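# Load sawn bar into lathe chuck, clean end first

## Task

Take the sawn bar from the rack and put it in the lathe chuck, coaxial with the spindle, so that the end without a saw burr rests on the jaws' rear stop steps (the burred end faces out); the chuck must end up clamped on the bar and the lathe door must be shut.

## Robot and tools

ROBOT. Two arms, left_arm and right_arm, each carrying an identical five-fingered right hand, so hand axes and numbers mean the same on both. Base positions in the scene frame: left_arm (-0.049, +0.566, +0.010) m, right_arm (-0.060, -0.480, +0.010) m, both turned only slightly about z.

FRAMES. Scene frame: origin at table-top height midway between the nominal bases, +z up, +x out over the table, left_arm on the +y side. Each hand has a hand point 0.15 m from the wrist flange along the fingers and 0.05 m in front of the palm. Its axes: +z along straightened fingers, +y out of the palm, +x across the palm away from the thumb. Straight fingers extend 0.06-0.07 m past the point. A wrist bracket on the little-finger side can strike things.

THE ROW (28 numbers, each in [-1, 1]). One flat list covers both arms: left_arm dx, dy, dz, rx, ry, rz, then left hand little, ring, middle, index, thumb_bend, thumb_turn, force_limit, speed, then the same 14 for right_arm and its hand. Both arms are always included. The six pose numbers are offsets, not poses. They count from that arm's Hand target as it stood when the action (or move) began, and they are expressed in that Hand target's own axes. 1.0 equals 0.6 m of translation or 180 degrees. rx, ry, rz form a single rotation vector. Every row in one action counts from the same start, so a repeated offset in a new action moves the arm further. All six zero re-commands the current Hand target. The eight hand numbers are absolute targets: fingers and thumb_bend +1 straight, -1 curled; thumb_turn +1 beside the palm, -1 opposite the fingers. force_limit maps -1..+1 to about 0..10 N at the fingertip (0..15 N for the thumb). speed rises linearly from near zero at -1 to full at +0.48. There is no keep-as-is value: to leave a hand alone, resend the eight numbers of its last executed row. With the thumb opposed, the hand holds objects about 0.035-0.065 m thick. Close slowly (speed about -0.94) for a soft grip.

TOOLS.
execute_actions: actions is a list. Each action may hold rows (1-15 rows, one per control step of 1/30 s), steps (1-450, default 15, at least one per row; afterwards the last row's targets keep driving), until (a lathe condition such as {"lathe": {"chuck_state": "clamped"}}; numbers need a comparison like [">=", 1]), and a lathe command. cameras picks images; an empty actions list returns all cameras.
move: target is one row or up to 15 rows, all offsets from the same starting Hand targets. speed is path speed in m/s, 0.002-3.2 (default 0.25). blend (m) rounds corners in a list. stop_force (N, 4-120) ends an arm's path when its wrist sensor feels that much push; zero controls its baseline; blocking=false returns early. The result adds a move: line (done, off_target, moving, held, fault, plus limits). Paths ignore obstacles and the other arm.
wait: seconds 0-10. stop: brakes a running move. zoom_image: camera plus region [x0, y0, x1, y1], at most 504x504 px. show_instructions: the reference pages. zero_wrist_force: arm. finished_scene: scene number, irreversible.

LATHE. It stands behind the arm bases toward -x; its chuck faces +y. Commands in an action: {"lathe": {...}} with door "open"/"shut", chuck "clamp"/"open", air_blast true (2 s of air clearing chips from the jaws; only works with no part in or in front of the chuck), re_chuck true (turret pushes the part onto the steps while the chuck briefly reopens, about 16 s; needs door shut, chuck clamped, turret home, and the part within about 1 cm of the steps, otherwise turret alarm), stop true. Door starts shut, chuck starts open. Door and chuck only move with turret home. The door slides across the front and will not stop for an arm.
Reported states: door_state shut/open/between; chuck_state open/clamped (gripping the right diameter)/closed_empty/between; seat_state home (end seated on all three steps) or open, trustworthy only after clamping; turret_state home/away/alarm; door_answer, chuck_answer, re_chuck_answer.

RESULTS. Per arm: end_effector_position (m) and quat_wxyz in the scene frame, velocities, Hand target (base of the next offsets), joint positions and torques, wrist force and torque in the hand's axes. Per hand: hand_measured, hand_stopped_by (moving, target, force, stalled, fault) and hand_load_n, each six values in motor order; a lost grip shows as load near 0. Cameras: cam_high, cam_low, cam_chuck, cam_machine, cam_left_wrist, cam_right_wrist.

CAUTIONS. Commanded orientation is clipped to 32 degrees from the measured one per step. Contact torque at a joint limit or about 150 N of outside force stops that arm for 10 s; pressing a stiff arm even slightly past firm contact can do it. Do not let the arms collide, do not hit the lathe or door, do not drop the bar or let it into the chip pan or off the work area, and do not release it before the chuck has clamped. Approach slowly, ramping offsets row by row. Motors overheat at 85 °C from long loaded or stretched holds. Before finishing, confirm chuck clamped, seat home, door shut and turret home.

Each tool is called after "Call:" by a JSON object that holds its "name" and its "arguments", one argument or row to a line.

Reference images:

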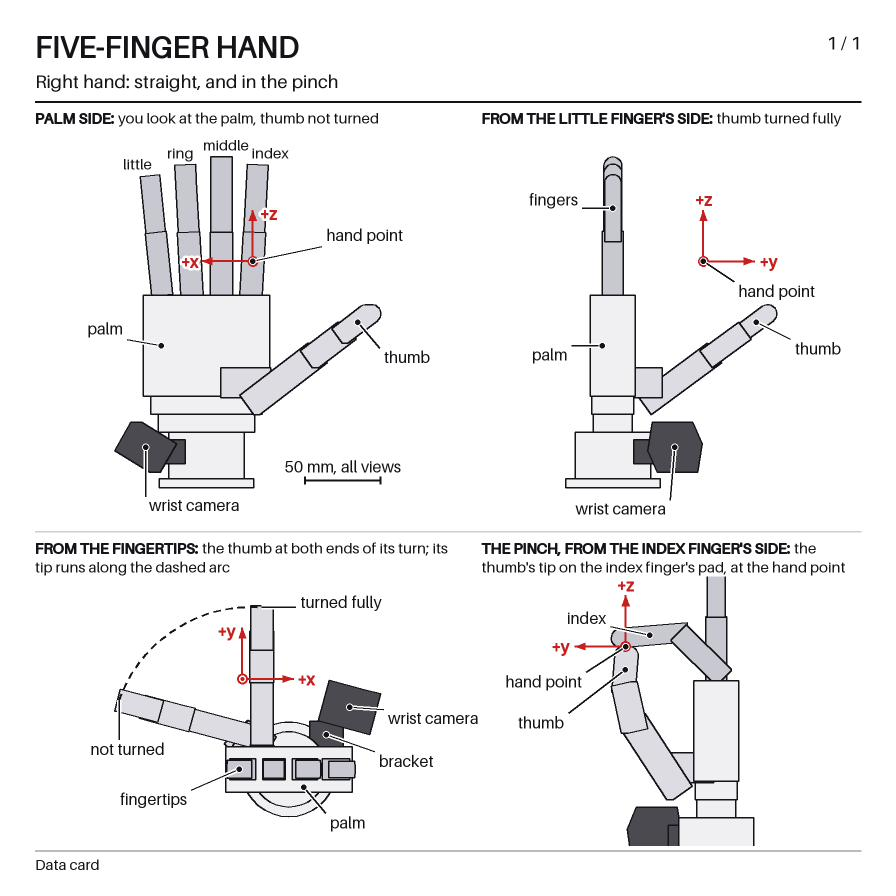

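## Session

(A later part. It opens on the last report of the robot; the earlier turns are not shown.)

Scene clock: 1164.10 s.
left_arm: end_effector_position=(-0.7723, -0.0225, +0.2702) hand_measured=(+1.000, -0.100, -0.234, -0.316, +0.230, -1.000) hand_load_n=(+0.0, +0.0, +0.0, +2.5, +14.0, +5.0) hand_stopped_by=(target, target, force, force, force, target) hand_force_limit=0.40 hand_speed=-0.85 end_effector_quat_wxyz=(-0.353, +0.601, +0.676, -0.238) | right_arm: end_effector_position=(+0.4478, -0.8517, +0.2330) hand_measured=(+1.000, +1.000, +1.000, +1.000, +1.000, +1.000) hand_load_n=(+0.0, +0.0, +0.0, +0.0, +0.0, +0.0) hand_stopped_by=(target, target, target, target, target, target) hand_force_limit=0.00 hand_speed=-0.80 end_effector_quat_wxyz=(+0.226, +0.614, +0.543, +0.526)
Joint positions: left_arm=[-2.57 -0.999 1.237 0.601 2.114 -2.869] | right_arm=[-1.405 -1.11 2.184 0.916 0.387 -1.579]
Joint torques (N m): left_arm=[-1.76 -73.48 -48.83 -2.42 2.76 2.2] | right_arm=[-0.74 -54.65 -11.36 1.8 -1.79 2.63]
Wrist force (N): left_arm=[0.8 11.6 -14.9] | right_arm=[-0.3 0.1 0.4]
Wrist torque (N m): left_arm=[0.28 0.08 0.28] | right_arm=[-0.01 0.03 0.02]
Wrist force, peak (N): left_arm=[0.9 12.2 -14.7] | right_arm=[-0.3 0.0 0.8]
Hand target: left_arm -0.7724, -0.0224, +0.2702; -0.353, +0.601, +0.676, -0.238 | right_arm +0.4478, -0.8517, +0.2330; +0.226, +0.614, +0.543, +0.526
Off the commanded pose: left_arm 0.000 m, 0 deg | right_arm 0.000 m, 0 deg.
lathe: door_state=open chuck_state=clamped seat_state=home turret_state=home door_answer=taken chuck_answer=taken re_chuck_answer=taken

Call:
{"name": "execute_actions", "arguments": {
  "actions": [
    {"rows":[[0,0,0,0,0,0,1,1,0.6,0.6,1,-1,0.4,-0.7,0,0,0,0,0,0,1,1,1,1,1,1,0,-0.8]],"steps":60},
    {"rows":[[0,-0.003,0,0,0,0,1,1,1,1,1,-1,0.4,-0.5,0,0,0,0,0,0,1,1,1,1,1,1,0,-0.8]],"steps":30}
  ]
}}

Call:
{"name": "move", "arguments": {
  "target": [
    [0.0527,-0.003,-0.1942,0,0,0,1,1,1,1,1,-1,0.4,-0.5,0,0,0,0,0,0,1,1,1,1,1,1,0,-0.8],
    [0.2657,0.1990,-0.5447,0,0,0,1,1,1,1,1,-1,0.4,-0.5,0,0,0,0,0,0,1,1,1,1,1,1,0,-0.8]
  ],
  "speed": [0.1,0.25],
  "blend": [0.02,0],
  "cameras": ["cam_machine"]
}}

Scene clock: 1191.10 s.
left_arm: end_effector_position=(-0.7736, -0.0227, +0.2715) hand_measured=(+1.000, +1.000, +1.000, +1.000, +1.000, -1.000) hand_load_n=(-0.5, +0.0, +0.0, +0.0, +0.0, +0.0) hand_stopped_by=(target, target, target, target, target, target) hand_force_limit=0.40 hand_speed=-0.50 end_effector_quat_wxyz=(-0.353, +0.601, +0.676, -0.238) | right_arm: end_effector_position=(+0.4478, -0.8517, +0.2330) hand_measured=(+1.000, +1.000, +1.000, +1.000, +1.000, +1.000) hand_load_n=(+0.0, +0.0, +0.0, +0.0, +0.0, +0.0) hand_stopped_by=(target, target, target, target, target, target) hand_force_limit=0.00 hand_speed=-0.80 end_effector_quat_wxyz=(+0.226, +0.614, +0.543, +0.526)
Joint positions: left_arm=[-2.571 -0.997 1.232 0.604 2.114 -2.87] | right_arm=[-1.405 -1.11 2.184 0.916 0.387 -1.579]
Joint torques (N m): left_arm=[-20.01 -67.27 -45.57 4.31 -1.34 -2.51] | right_arm=[-1.81 -55.06 -12.09 1.84 -1.92 2.54]
Wrist force (N): left_arm=[2.5 -4.0 -3.1] | right_arm=[-0.4 0.2 0.4]
Wrist torque (N m): left_arm=[-0.23 -0.22 0.03] | right_arm=[0.01 0.05 0.02]
Wrist force, peak (N): left_arm=[0.7 12.1 -15.5] | right_arm=[-0.5 -0.1 0.8]
Hand target: left_arm -0.7736, -0.0227, +0.2715; -0.353, +0.601, +0.676, -0.238 | right_arm +0.4478, -0.8517, +0.2330; +0.226, +0.614, +0.543, +0.526
Off the commanded pose: left_arm 0.000 m, 0 deg | right_arm 0.000 m, 0 deg.
lathe: door_state=open chuck_state=clamped seat_state=home turret_state=home door_answer=taken chuck_answer=taken re_chuck_answer=taken

Scene clock: 1194.13 s.
left_arm: end_effector_position=(-0.4516, +0.1196, +0.4209) hand_measured=(+1.000, +1.000, +1.000, +1.000, +1.000, -1.000) hand_load_n=(+0.0, +0.0, +0.0, +0.0, +0.0, +0.0) hand_stopped_by=(target, target, target, target, target, target) hand_force_limit=0.40 hand_speed=-0.50 end_effector_quat_wxyz=(-0.353, +0.601, +0.676, -0.238) | right_arm: end_effector_position=(+0.4478, -0.8517, +0.2330) hand_measured=(+1.000, +1.000, +1.000, +1.000, +1.000, +1.000) hand_load_n=(+0.0, +0.5, +0.0, +0.0, +0.0, +0.0) hand_stopped_by=(target, target, target, target, target, target) hand_force_limit=0.00 hand_speed=-0.80 end_effector_quat_wxyz=(+0.226, +0.614, +0.543, +0.526)
Joint positions: left_arm=[-2.433 -1.552 1.707 0.755 2.202 -2.742] | right_arm=[-1.405 -1.11 2.184 0.916 0.387 -1.579]
Joint torques (N m): left_arm=[15.47 -52.13 -30.07 4.89 3.33 2.04] | right_arm=[-0.91 -56.16 -11.26 1.68 -1.79 2.6]
Wrist force (N): left_arm=[2.8 -3.5 -2.7] | right_arm=[-0.4 0.1 0.3]
Wrist torque (N m): left_arm=[-0.23 -0.29 -0.06] | right_arm=[-0.01 0.05 0.01]
Wrist force, peak (N): left_arm=[3.3 -3.5 -3.7] | right_arm=[-0.3 0.3 0.7]
Hand target: left_arm -0.4513, +0.1198, +0.4210; -0.353, +0.601, +0.676, -0.238 | right_arm +0.4478, -0.8517, +0.2330; +0.226, +0.614, +0.543, +0.526
Off the commanded pose: left_arm 0.000 m, 0 deg | right_arm 0.000 m, 0 deg.
lathe: door_state=open chuck_state=clamped seat_state=home turret_state=home door_answer=taken chuck_answer=taken re_chuck_answer=taken
move: done
Images, in order (width x height): cam_machine 896x504.

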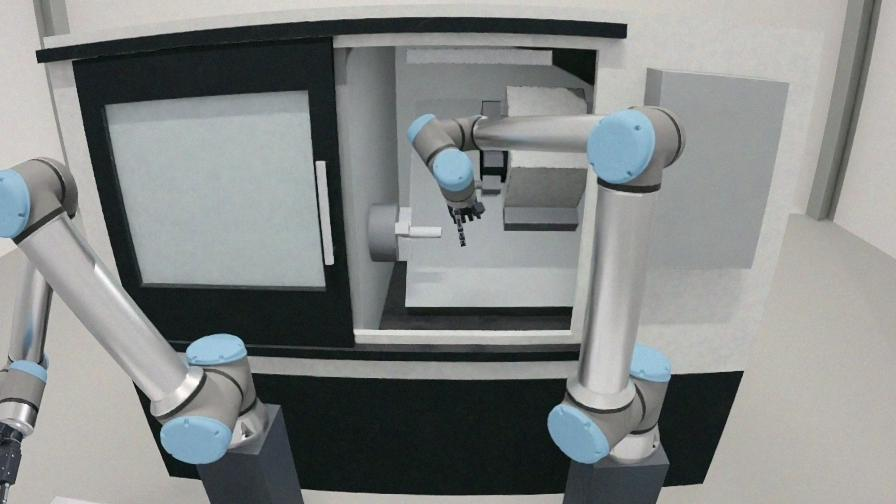

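Call:
{"name": "execute_actions", "arguments": {
  "actions": [],
  "cameras": ["cam_left_wrist", "cam_chuck", "cam_low"]
}}

Call:
{"name": "zoom_image", "arguments": {
  "camera": "cam_chuck",
  "region": [340, 120, 620, 320]
}}

Call:
{"name": "zoom_image", "arguments": {
  "camera": "cam_low",
  "region": [560, 160, 680, 250]
}}

Scene clock: 1207.47 s.
left_arm: end_effector_position=(-0.4513, +0.1198, +0.4210) hand_measured=(+1.000, +1.000, +1.000, +1.000, +1.000, -1.000) hand_load_n=(+0.0, +0.0, +0.0, +0.0, +0.0, +0.5) hand_stopped_by=(target, target, target, target, target, target) hand_force_limit=0.40 hand_speed=-0.50 end_effector_quat_wxyz=(-0.353, +0.601, +0.676, -0.238) | right_arm: end_effector_position=(+0.4478, -0.8517, +0.2330) hand_measured=(+1.000, +1.000, +1.000, +1.000, +1.000, +1.000) hand_load_n=(+0.0, +0.0, +0.0, +0.0, +0.0, +0.0) hand_stopped_by=(target, target, target, target, target, target) hand_force_limit=0.00 hand_speed=-0.80 end_effector_quat_wxyz=(+0.226, +0.614, +0.543, +0.526)
Joint positions: left_arm=[-2.433 -1.552 1.707 0.755 2.202 -2.742] | right_arm=[-1.405 -1.11 2.184 0.916 0.387 -1.579]
Joint velocities: within noise
Joint torques (N m): left_arm=[15.18 -54.67 -32.33 4.76 3.4 2.28] | right_arm=[-0.23 -55.89 -11.92 1.87 -1.92 2.66]
Motor temperatures (°C): left_arm=[25 28 23 29 31 33] | right_arm=[24 23 22 28 27 32]
Wrist force (N): left_arm=[2.8 -3.1 -3.1] | right_arm=[-0.4 0.2 0.6]
Wrist torque (N m): left_arm=[-0.17 -0.29 -0.04] | right_arm=[0.00 0.04 0.01]
Wrist force, peak (N): left_arm=[2.9 -3.8 -3.3] | right_arm=[-0.5 0.1 0.7]
Hand target: left_arm -0.4513, +0.1198, +0.4210; -0.353, +0.601, +0.676, -0.238 | right_arm +0.4478, -0.8517, +0.2330; +0.226, +0.614, +0.543, +0.526
Off the commanded pose: left_arm 0.000 m, 0 deg | right_arm 0.000 m, 0 deg.
lathe: door_state=open chuck_state=clamped seat_state=home turret_state=home door_answer=taken chuck_answer=taken re_chuck_answer=taken
camera_calibration:
cam_left_wrist: T_world_to_cam=[[0.586924, 0.451558, -0.672023, 0.495273], [0.530922, -0.841306, -0.101614, 0.395079], [-0.611262, -0.297153, -0.733525, 0.18371], [0, 0, 0, 1]] pos_world=[-0.388149, 0.163328, 0.507737]
Images, in order (width x height): cam_low 896x504, cam_chuck 896x504, cam_left_wrist 896x504.

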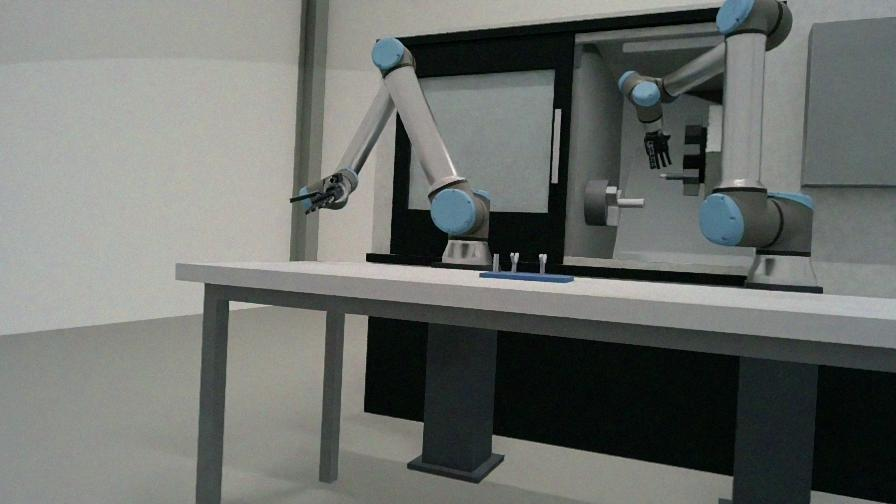

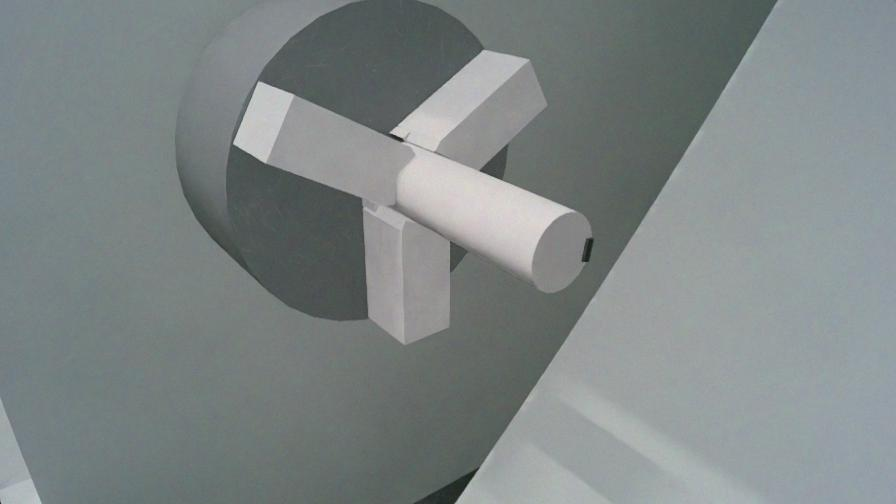

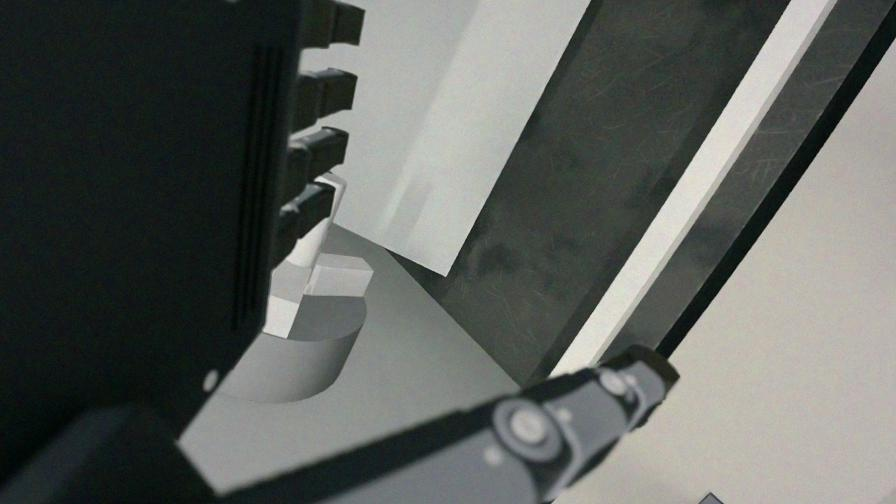

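Scaled by 1.800 from the camera's 896x504 image, which has a finer 1280x720 frame.

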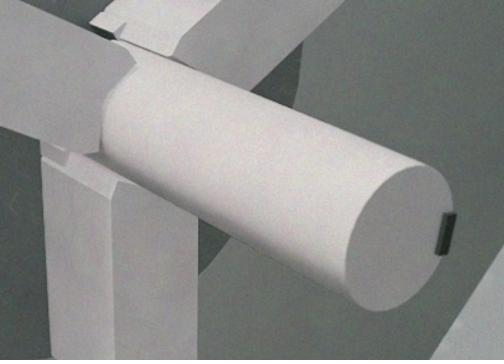

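Scaled by 4.200 from the camera's 896x504 image, which has a finer 1280x720 frame.

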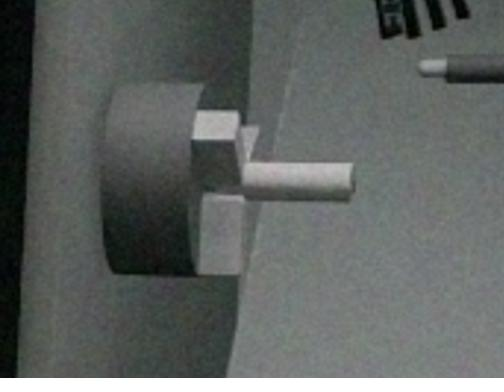

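Call:
{"name": "move", "arguments": {
  "target": [0.0382,-0.1235,0.1562,0.1065,-0.0007,0.0490,1,1,1,1,1,-1,0.4,-0.5,0,0,0,0,0,0,1,1,1,1,1,1,0,-0.8],
  "speed": 0.2,
  "cameras": ["cam_left_wrist"]
}}

Scene clock: 1230.40 s.
left_arm: end_effector_position=(-0.5713, +0.1397, +0.4210) hand_measured=(+1.000, +1.000, +1.000, +1.000, +1.000, -1.000) hand_load_n=(+0.0, +0.0, +0.0, +0.0, +0.0, +0.0) hand_stopped_by=(target, target, target, target, target, target) hand_force_limit=0.40 hand_speed=-0.50 end_effector_quat_wxyz=(-0.428, +0.584, +0.579, -0.374) | right_arm: end_effector_position=(+0.4478, -0.8517, +0.2330) hand_measured=(+1.000, +1.000, +1.000, +1.000, +1.000, +1.000) hand_load_n=(+0.0, +0.0, +0.0, +0.0, +0.0, +0.5) hand_stopped_by=(target, target, target, target, target, target) hand_force_limit=0.00 hand_speed=-0.80 end_effector_quat_wxyz=(+0.226, +0.614, +0.543, +0.526)
Joint positions: left_arm=[-2.566 -1.617 1.832 0.236 2.197 -2.928] | right_arm=[-1.405 -1.11 2.184 0.916 0.387 -1.579]
Joint torques (N m): left_arm=[-19.88 -51.58 -34.51 -2.35 -1.45 -2.19] | right_arm=[-1.41 -56.17 -11.19 1.53 -1.95 2.54]
Wrist force (N): left_arm=[2.8 -3.7 -2.2] | right_arm=[-0.3 0.1 0.3]
Wrist torque (N m): left_arm=[-0.29 -0.31 0.13] | right_arm=[0.00 0.03 0.02]
Wrist force, peak (N): left_arm=[3.1 -4.1 -3.0] | right_arm=[-0.6 -0.2 0.8]
Hand target: left_arm -0.5713, +0.1397, +0.4210; -0.428, +0.584, +0.579, -0.374 | right_arm +0.4478, -0.8517, +0.2330; +0.226, +0.614, +0.543, +0.526
Off the commanded pose: left_arm 0.000 m, 0 deg | right_arm 0.000 m, 0 deg.
lathe: door_state=open chuck_state=clamped seat_state=home turret_state=home door_answer=taken chuck_answer=taken re_chuck_answer=taken
move: done
camera_calibration:
cam_left_wrist: T_world_to_cam=[[0.329974, 0.335693, -0.882286, 0.514598], [0.456796, -0.874702, -0.161966, 0.463348], [-0.826108, -0.34958, -0.441972, -0.121864], [0, 0, 0, 1]] pos_world=[-0.482132, 0.189943, 0.475208]
Images, in order (width x height): cam_left_wrist 896x504.

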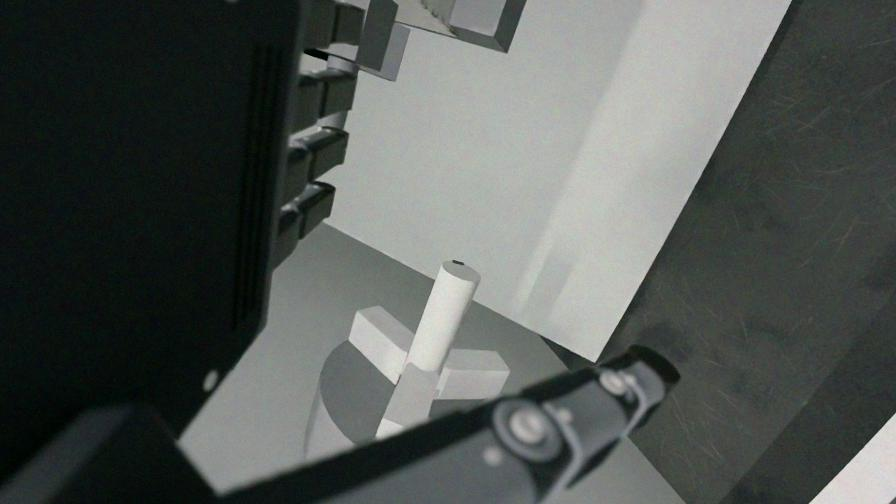

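Call:
{"name": "zoom_image", "arguments": {
  "camera": "cam_left_wrist",
  "region": [360, 250, 500, 400]
}}

Scaled by 3.360 from the camera's 896x504 image, which has a finer 1280x720 frame.

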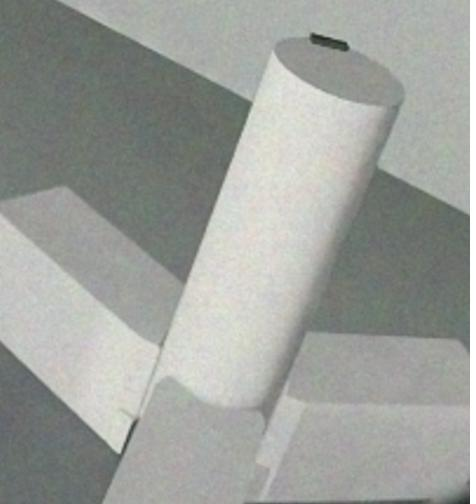

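Call:
{"name": "move", "arguments": {
  "target": [-0.006,0.1895,-0.5015,0,0,0,1,1,1,1,1,-1,0.4,-0.5,0,0,0,0,0,0,1,1,1,1,1,1,0,-0.8],
  "speed": 0.25,
  "cameras": ["cam_machine"]
}}

Call:
{"name": "execute_actions", "arguments": {
  "actions": [
    {"lathe":{"door":"shut"},"steps":120,"until":{"lathe":{"door_state":"shut"}}}
  ],
  "cameras": ["cam_machine"]
}}

Scene clock: 1278.57 s.
left_arm: end_effector_position=(-0.2503, +0.1206, +0.4209) hand_measured=(+1.000, +1.000, +1.000, +1.000, +1.000, -1.000) hand_load_n=(+0.0, +0.0, +0.0, +0.0, +0.0, +0.0) hand_stopped_by=(target, target, target, target, target, target) hand_force_limit=0.40 hand_speed=-0.50 end_effector_quat_wxyz=(-0.428, +0.584, +0.579, -0.374) | right_arm: end_effector_position=(+0.4478, -0.8517, +0.2330) hand_measured=(+1.000, +1.000, +1.000, +1.000, +1.000, +1.000) hand_load_n=(+0.0, +0.0, +0.0, +0.0, +0.0, +0.0) hand_stopped_by=(target, target, target, target, target, target) hand_force_limit=0.00 hand_speed=-0.80 end_effector_quat_wxyz=(+0.226, +0.614, +0.543, +0.526)
Joint positions: left_arm=[-1.949 -1.658 1.938 0.663 2.69 -2.312] | right_arm=[-1.405 -1.11 2.184 0.916 0.387 -1.579]
Joint torques (N m): left_arm=[18.88 -16.61 -44.99 5.54 3.64 1.26] | right_arm=[-0.9 -55.12 -11.72 1.74 -1.91 2.64]
Wrist force (N): left_arm=[1.3 -3.1 -2.4] | right_arm=[-0.2 0.2 0.4]
Wrist torque (N m): left_arm=[-0.33 -0.11 -0.09] | right_arm=[0.00 0.02 0.02]
Wrist force, peak (N): left_arm=[2.8 -4.2 -2.6] | right_arm=[-0.5 0.1 0.9]
Hand target: left_arm -0.2502, +0.1206, +0.4209; -0.428, +0.584, +0.579, -0.374 | right_arm +0.4478, -0.8517, +0.2330; +0.226, +0.614, +0.543, +0.526
Off the commanded pose: left_arm 0.000 m, 0 deg | right_arm 0.000 m, 0 deg.
lathe: door_state=open chuck_state=clamped seat_state=home turret_state=home door_answer=taken chuck_answer=taken re_chuck_answer=taken
move: done
Images, in order (width x height): cam_machine 896x504.

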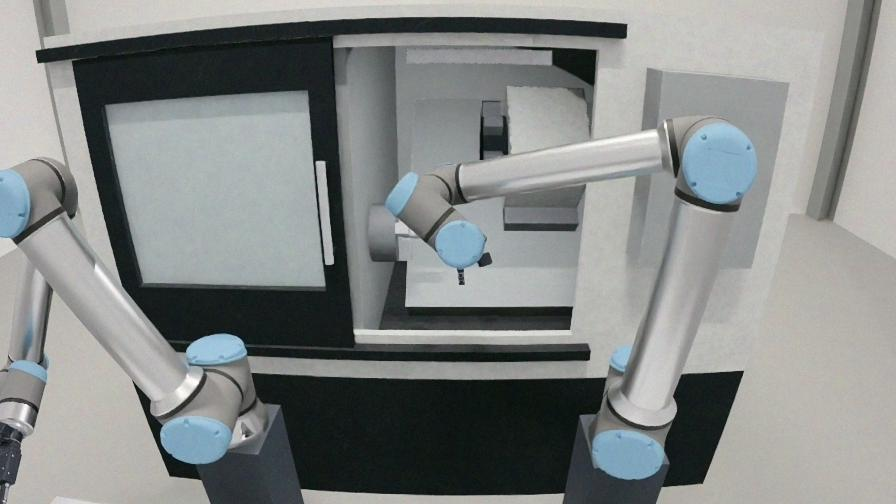

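Scene clock: 1280.80 s.
left_arm: end_effector_position=(-0.2502, +0.1206, +0.4209) hand_measured=(+1.000, +1.000, +1.000, +1.000, +1.000, -1.000) hand_load_n=(+0.0, +0.0, +0.0, +0.0, +0.0, +0.0) hand_stopped_by=(target, target, target, target, target, target) hand_force_limit=0.40 hand_speed=-0.50 end_effector_quat_wxyz=(-0.428, +0.584, +0.579, -0.374) | right_arm: end_effector_position=(+0.4478, -0.8517, +0.2330) hand_measured=(+1.000, +1.000, +1.000, +1.000, +1.000, +1.000) hand_load_n=(+0.0, +0.0, +0.0, +0.0, +0.5, +0.0) hand_stopped_by=(target, target, target, target, target, target) hand_force_limit=0.00 hand_speed=-0.80 end_effector_quat_wxyz=(+0.226, +0.614, +0.543, +0.526)
Joint positions: left_arm=[-1.949 -1.658 1.938 0.664 2.691 -2.311] | right_arm=[-1.405 -1.11 2.184 0.916 0.387 -1.579]
Joint torques (N m): left_arm=[17.16 -15.35 -45.18 5.21 3.97 2.36] | right_arm=[-0.43 -56.2 -11.87 1.74 -2.05 2.55]
Wrist force (N): left_arm=[1.6 -3.2 -2.4] | right_arm=[0.2 0.2 0.5]
Wrist torque (N m): left_arm=[-0.34 -0.16 -0.07] | right_arm=[0.01 -0.04 0.05]
Wrist force, peak (N): left_arm=[1.6 -3.4 -3.1] | right_arm=[-0.4 0.0 0.7]
Hand target: left_arm -0.2502, +0.1206, +0.4209; -0.428, +0.584, +0.579, -0.374 | right_arm +0.4478, -0.8517, +0.2330; +0.226, +0.614, +0.543, +0.526
Off the commanded pose: left_arm 0.000 m, 0 deg | right_arm 0.000 m, 0 deg.
lathe: door_state=shut chuck_state=clamped seat_state=home turret_state=home door_answer=taken chuck_answer=taken re_chuck_answer=taken
Images, in order (width x height): cam_machine 896x504.

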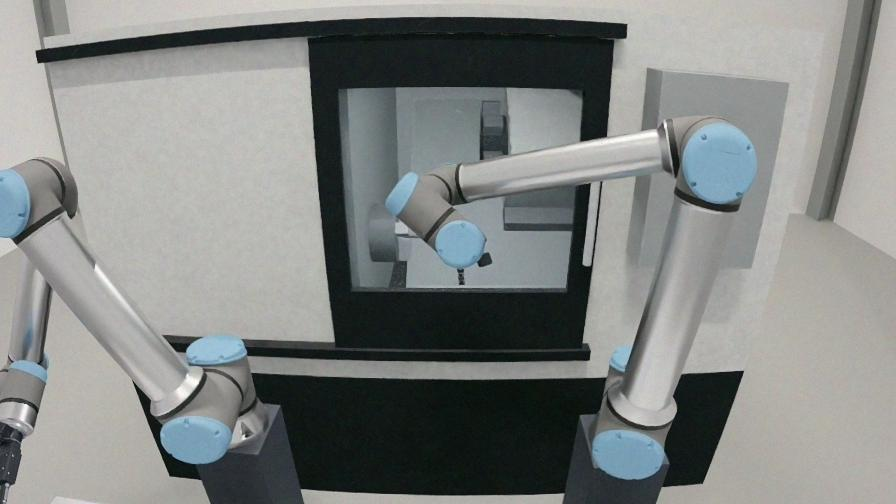

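Call:
{"name": "finished_scene", "arguments": {
  "scene": 1
}}

The scene is finished: the task was done.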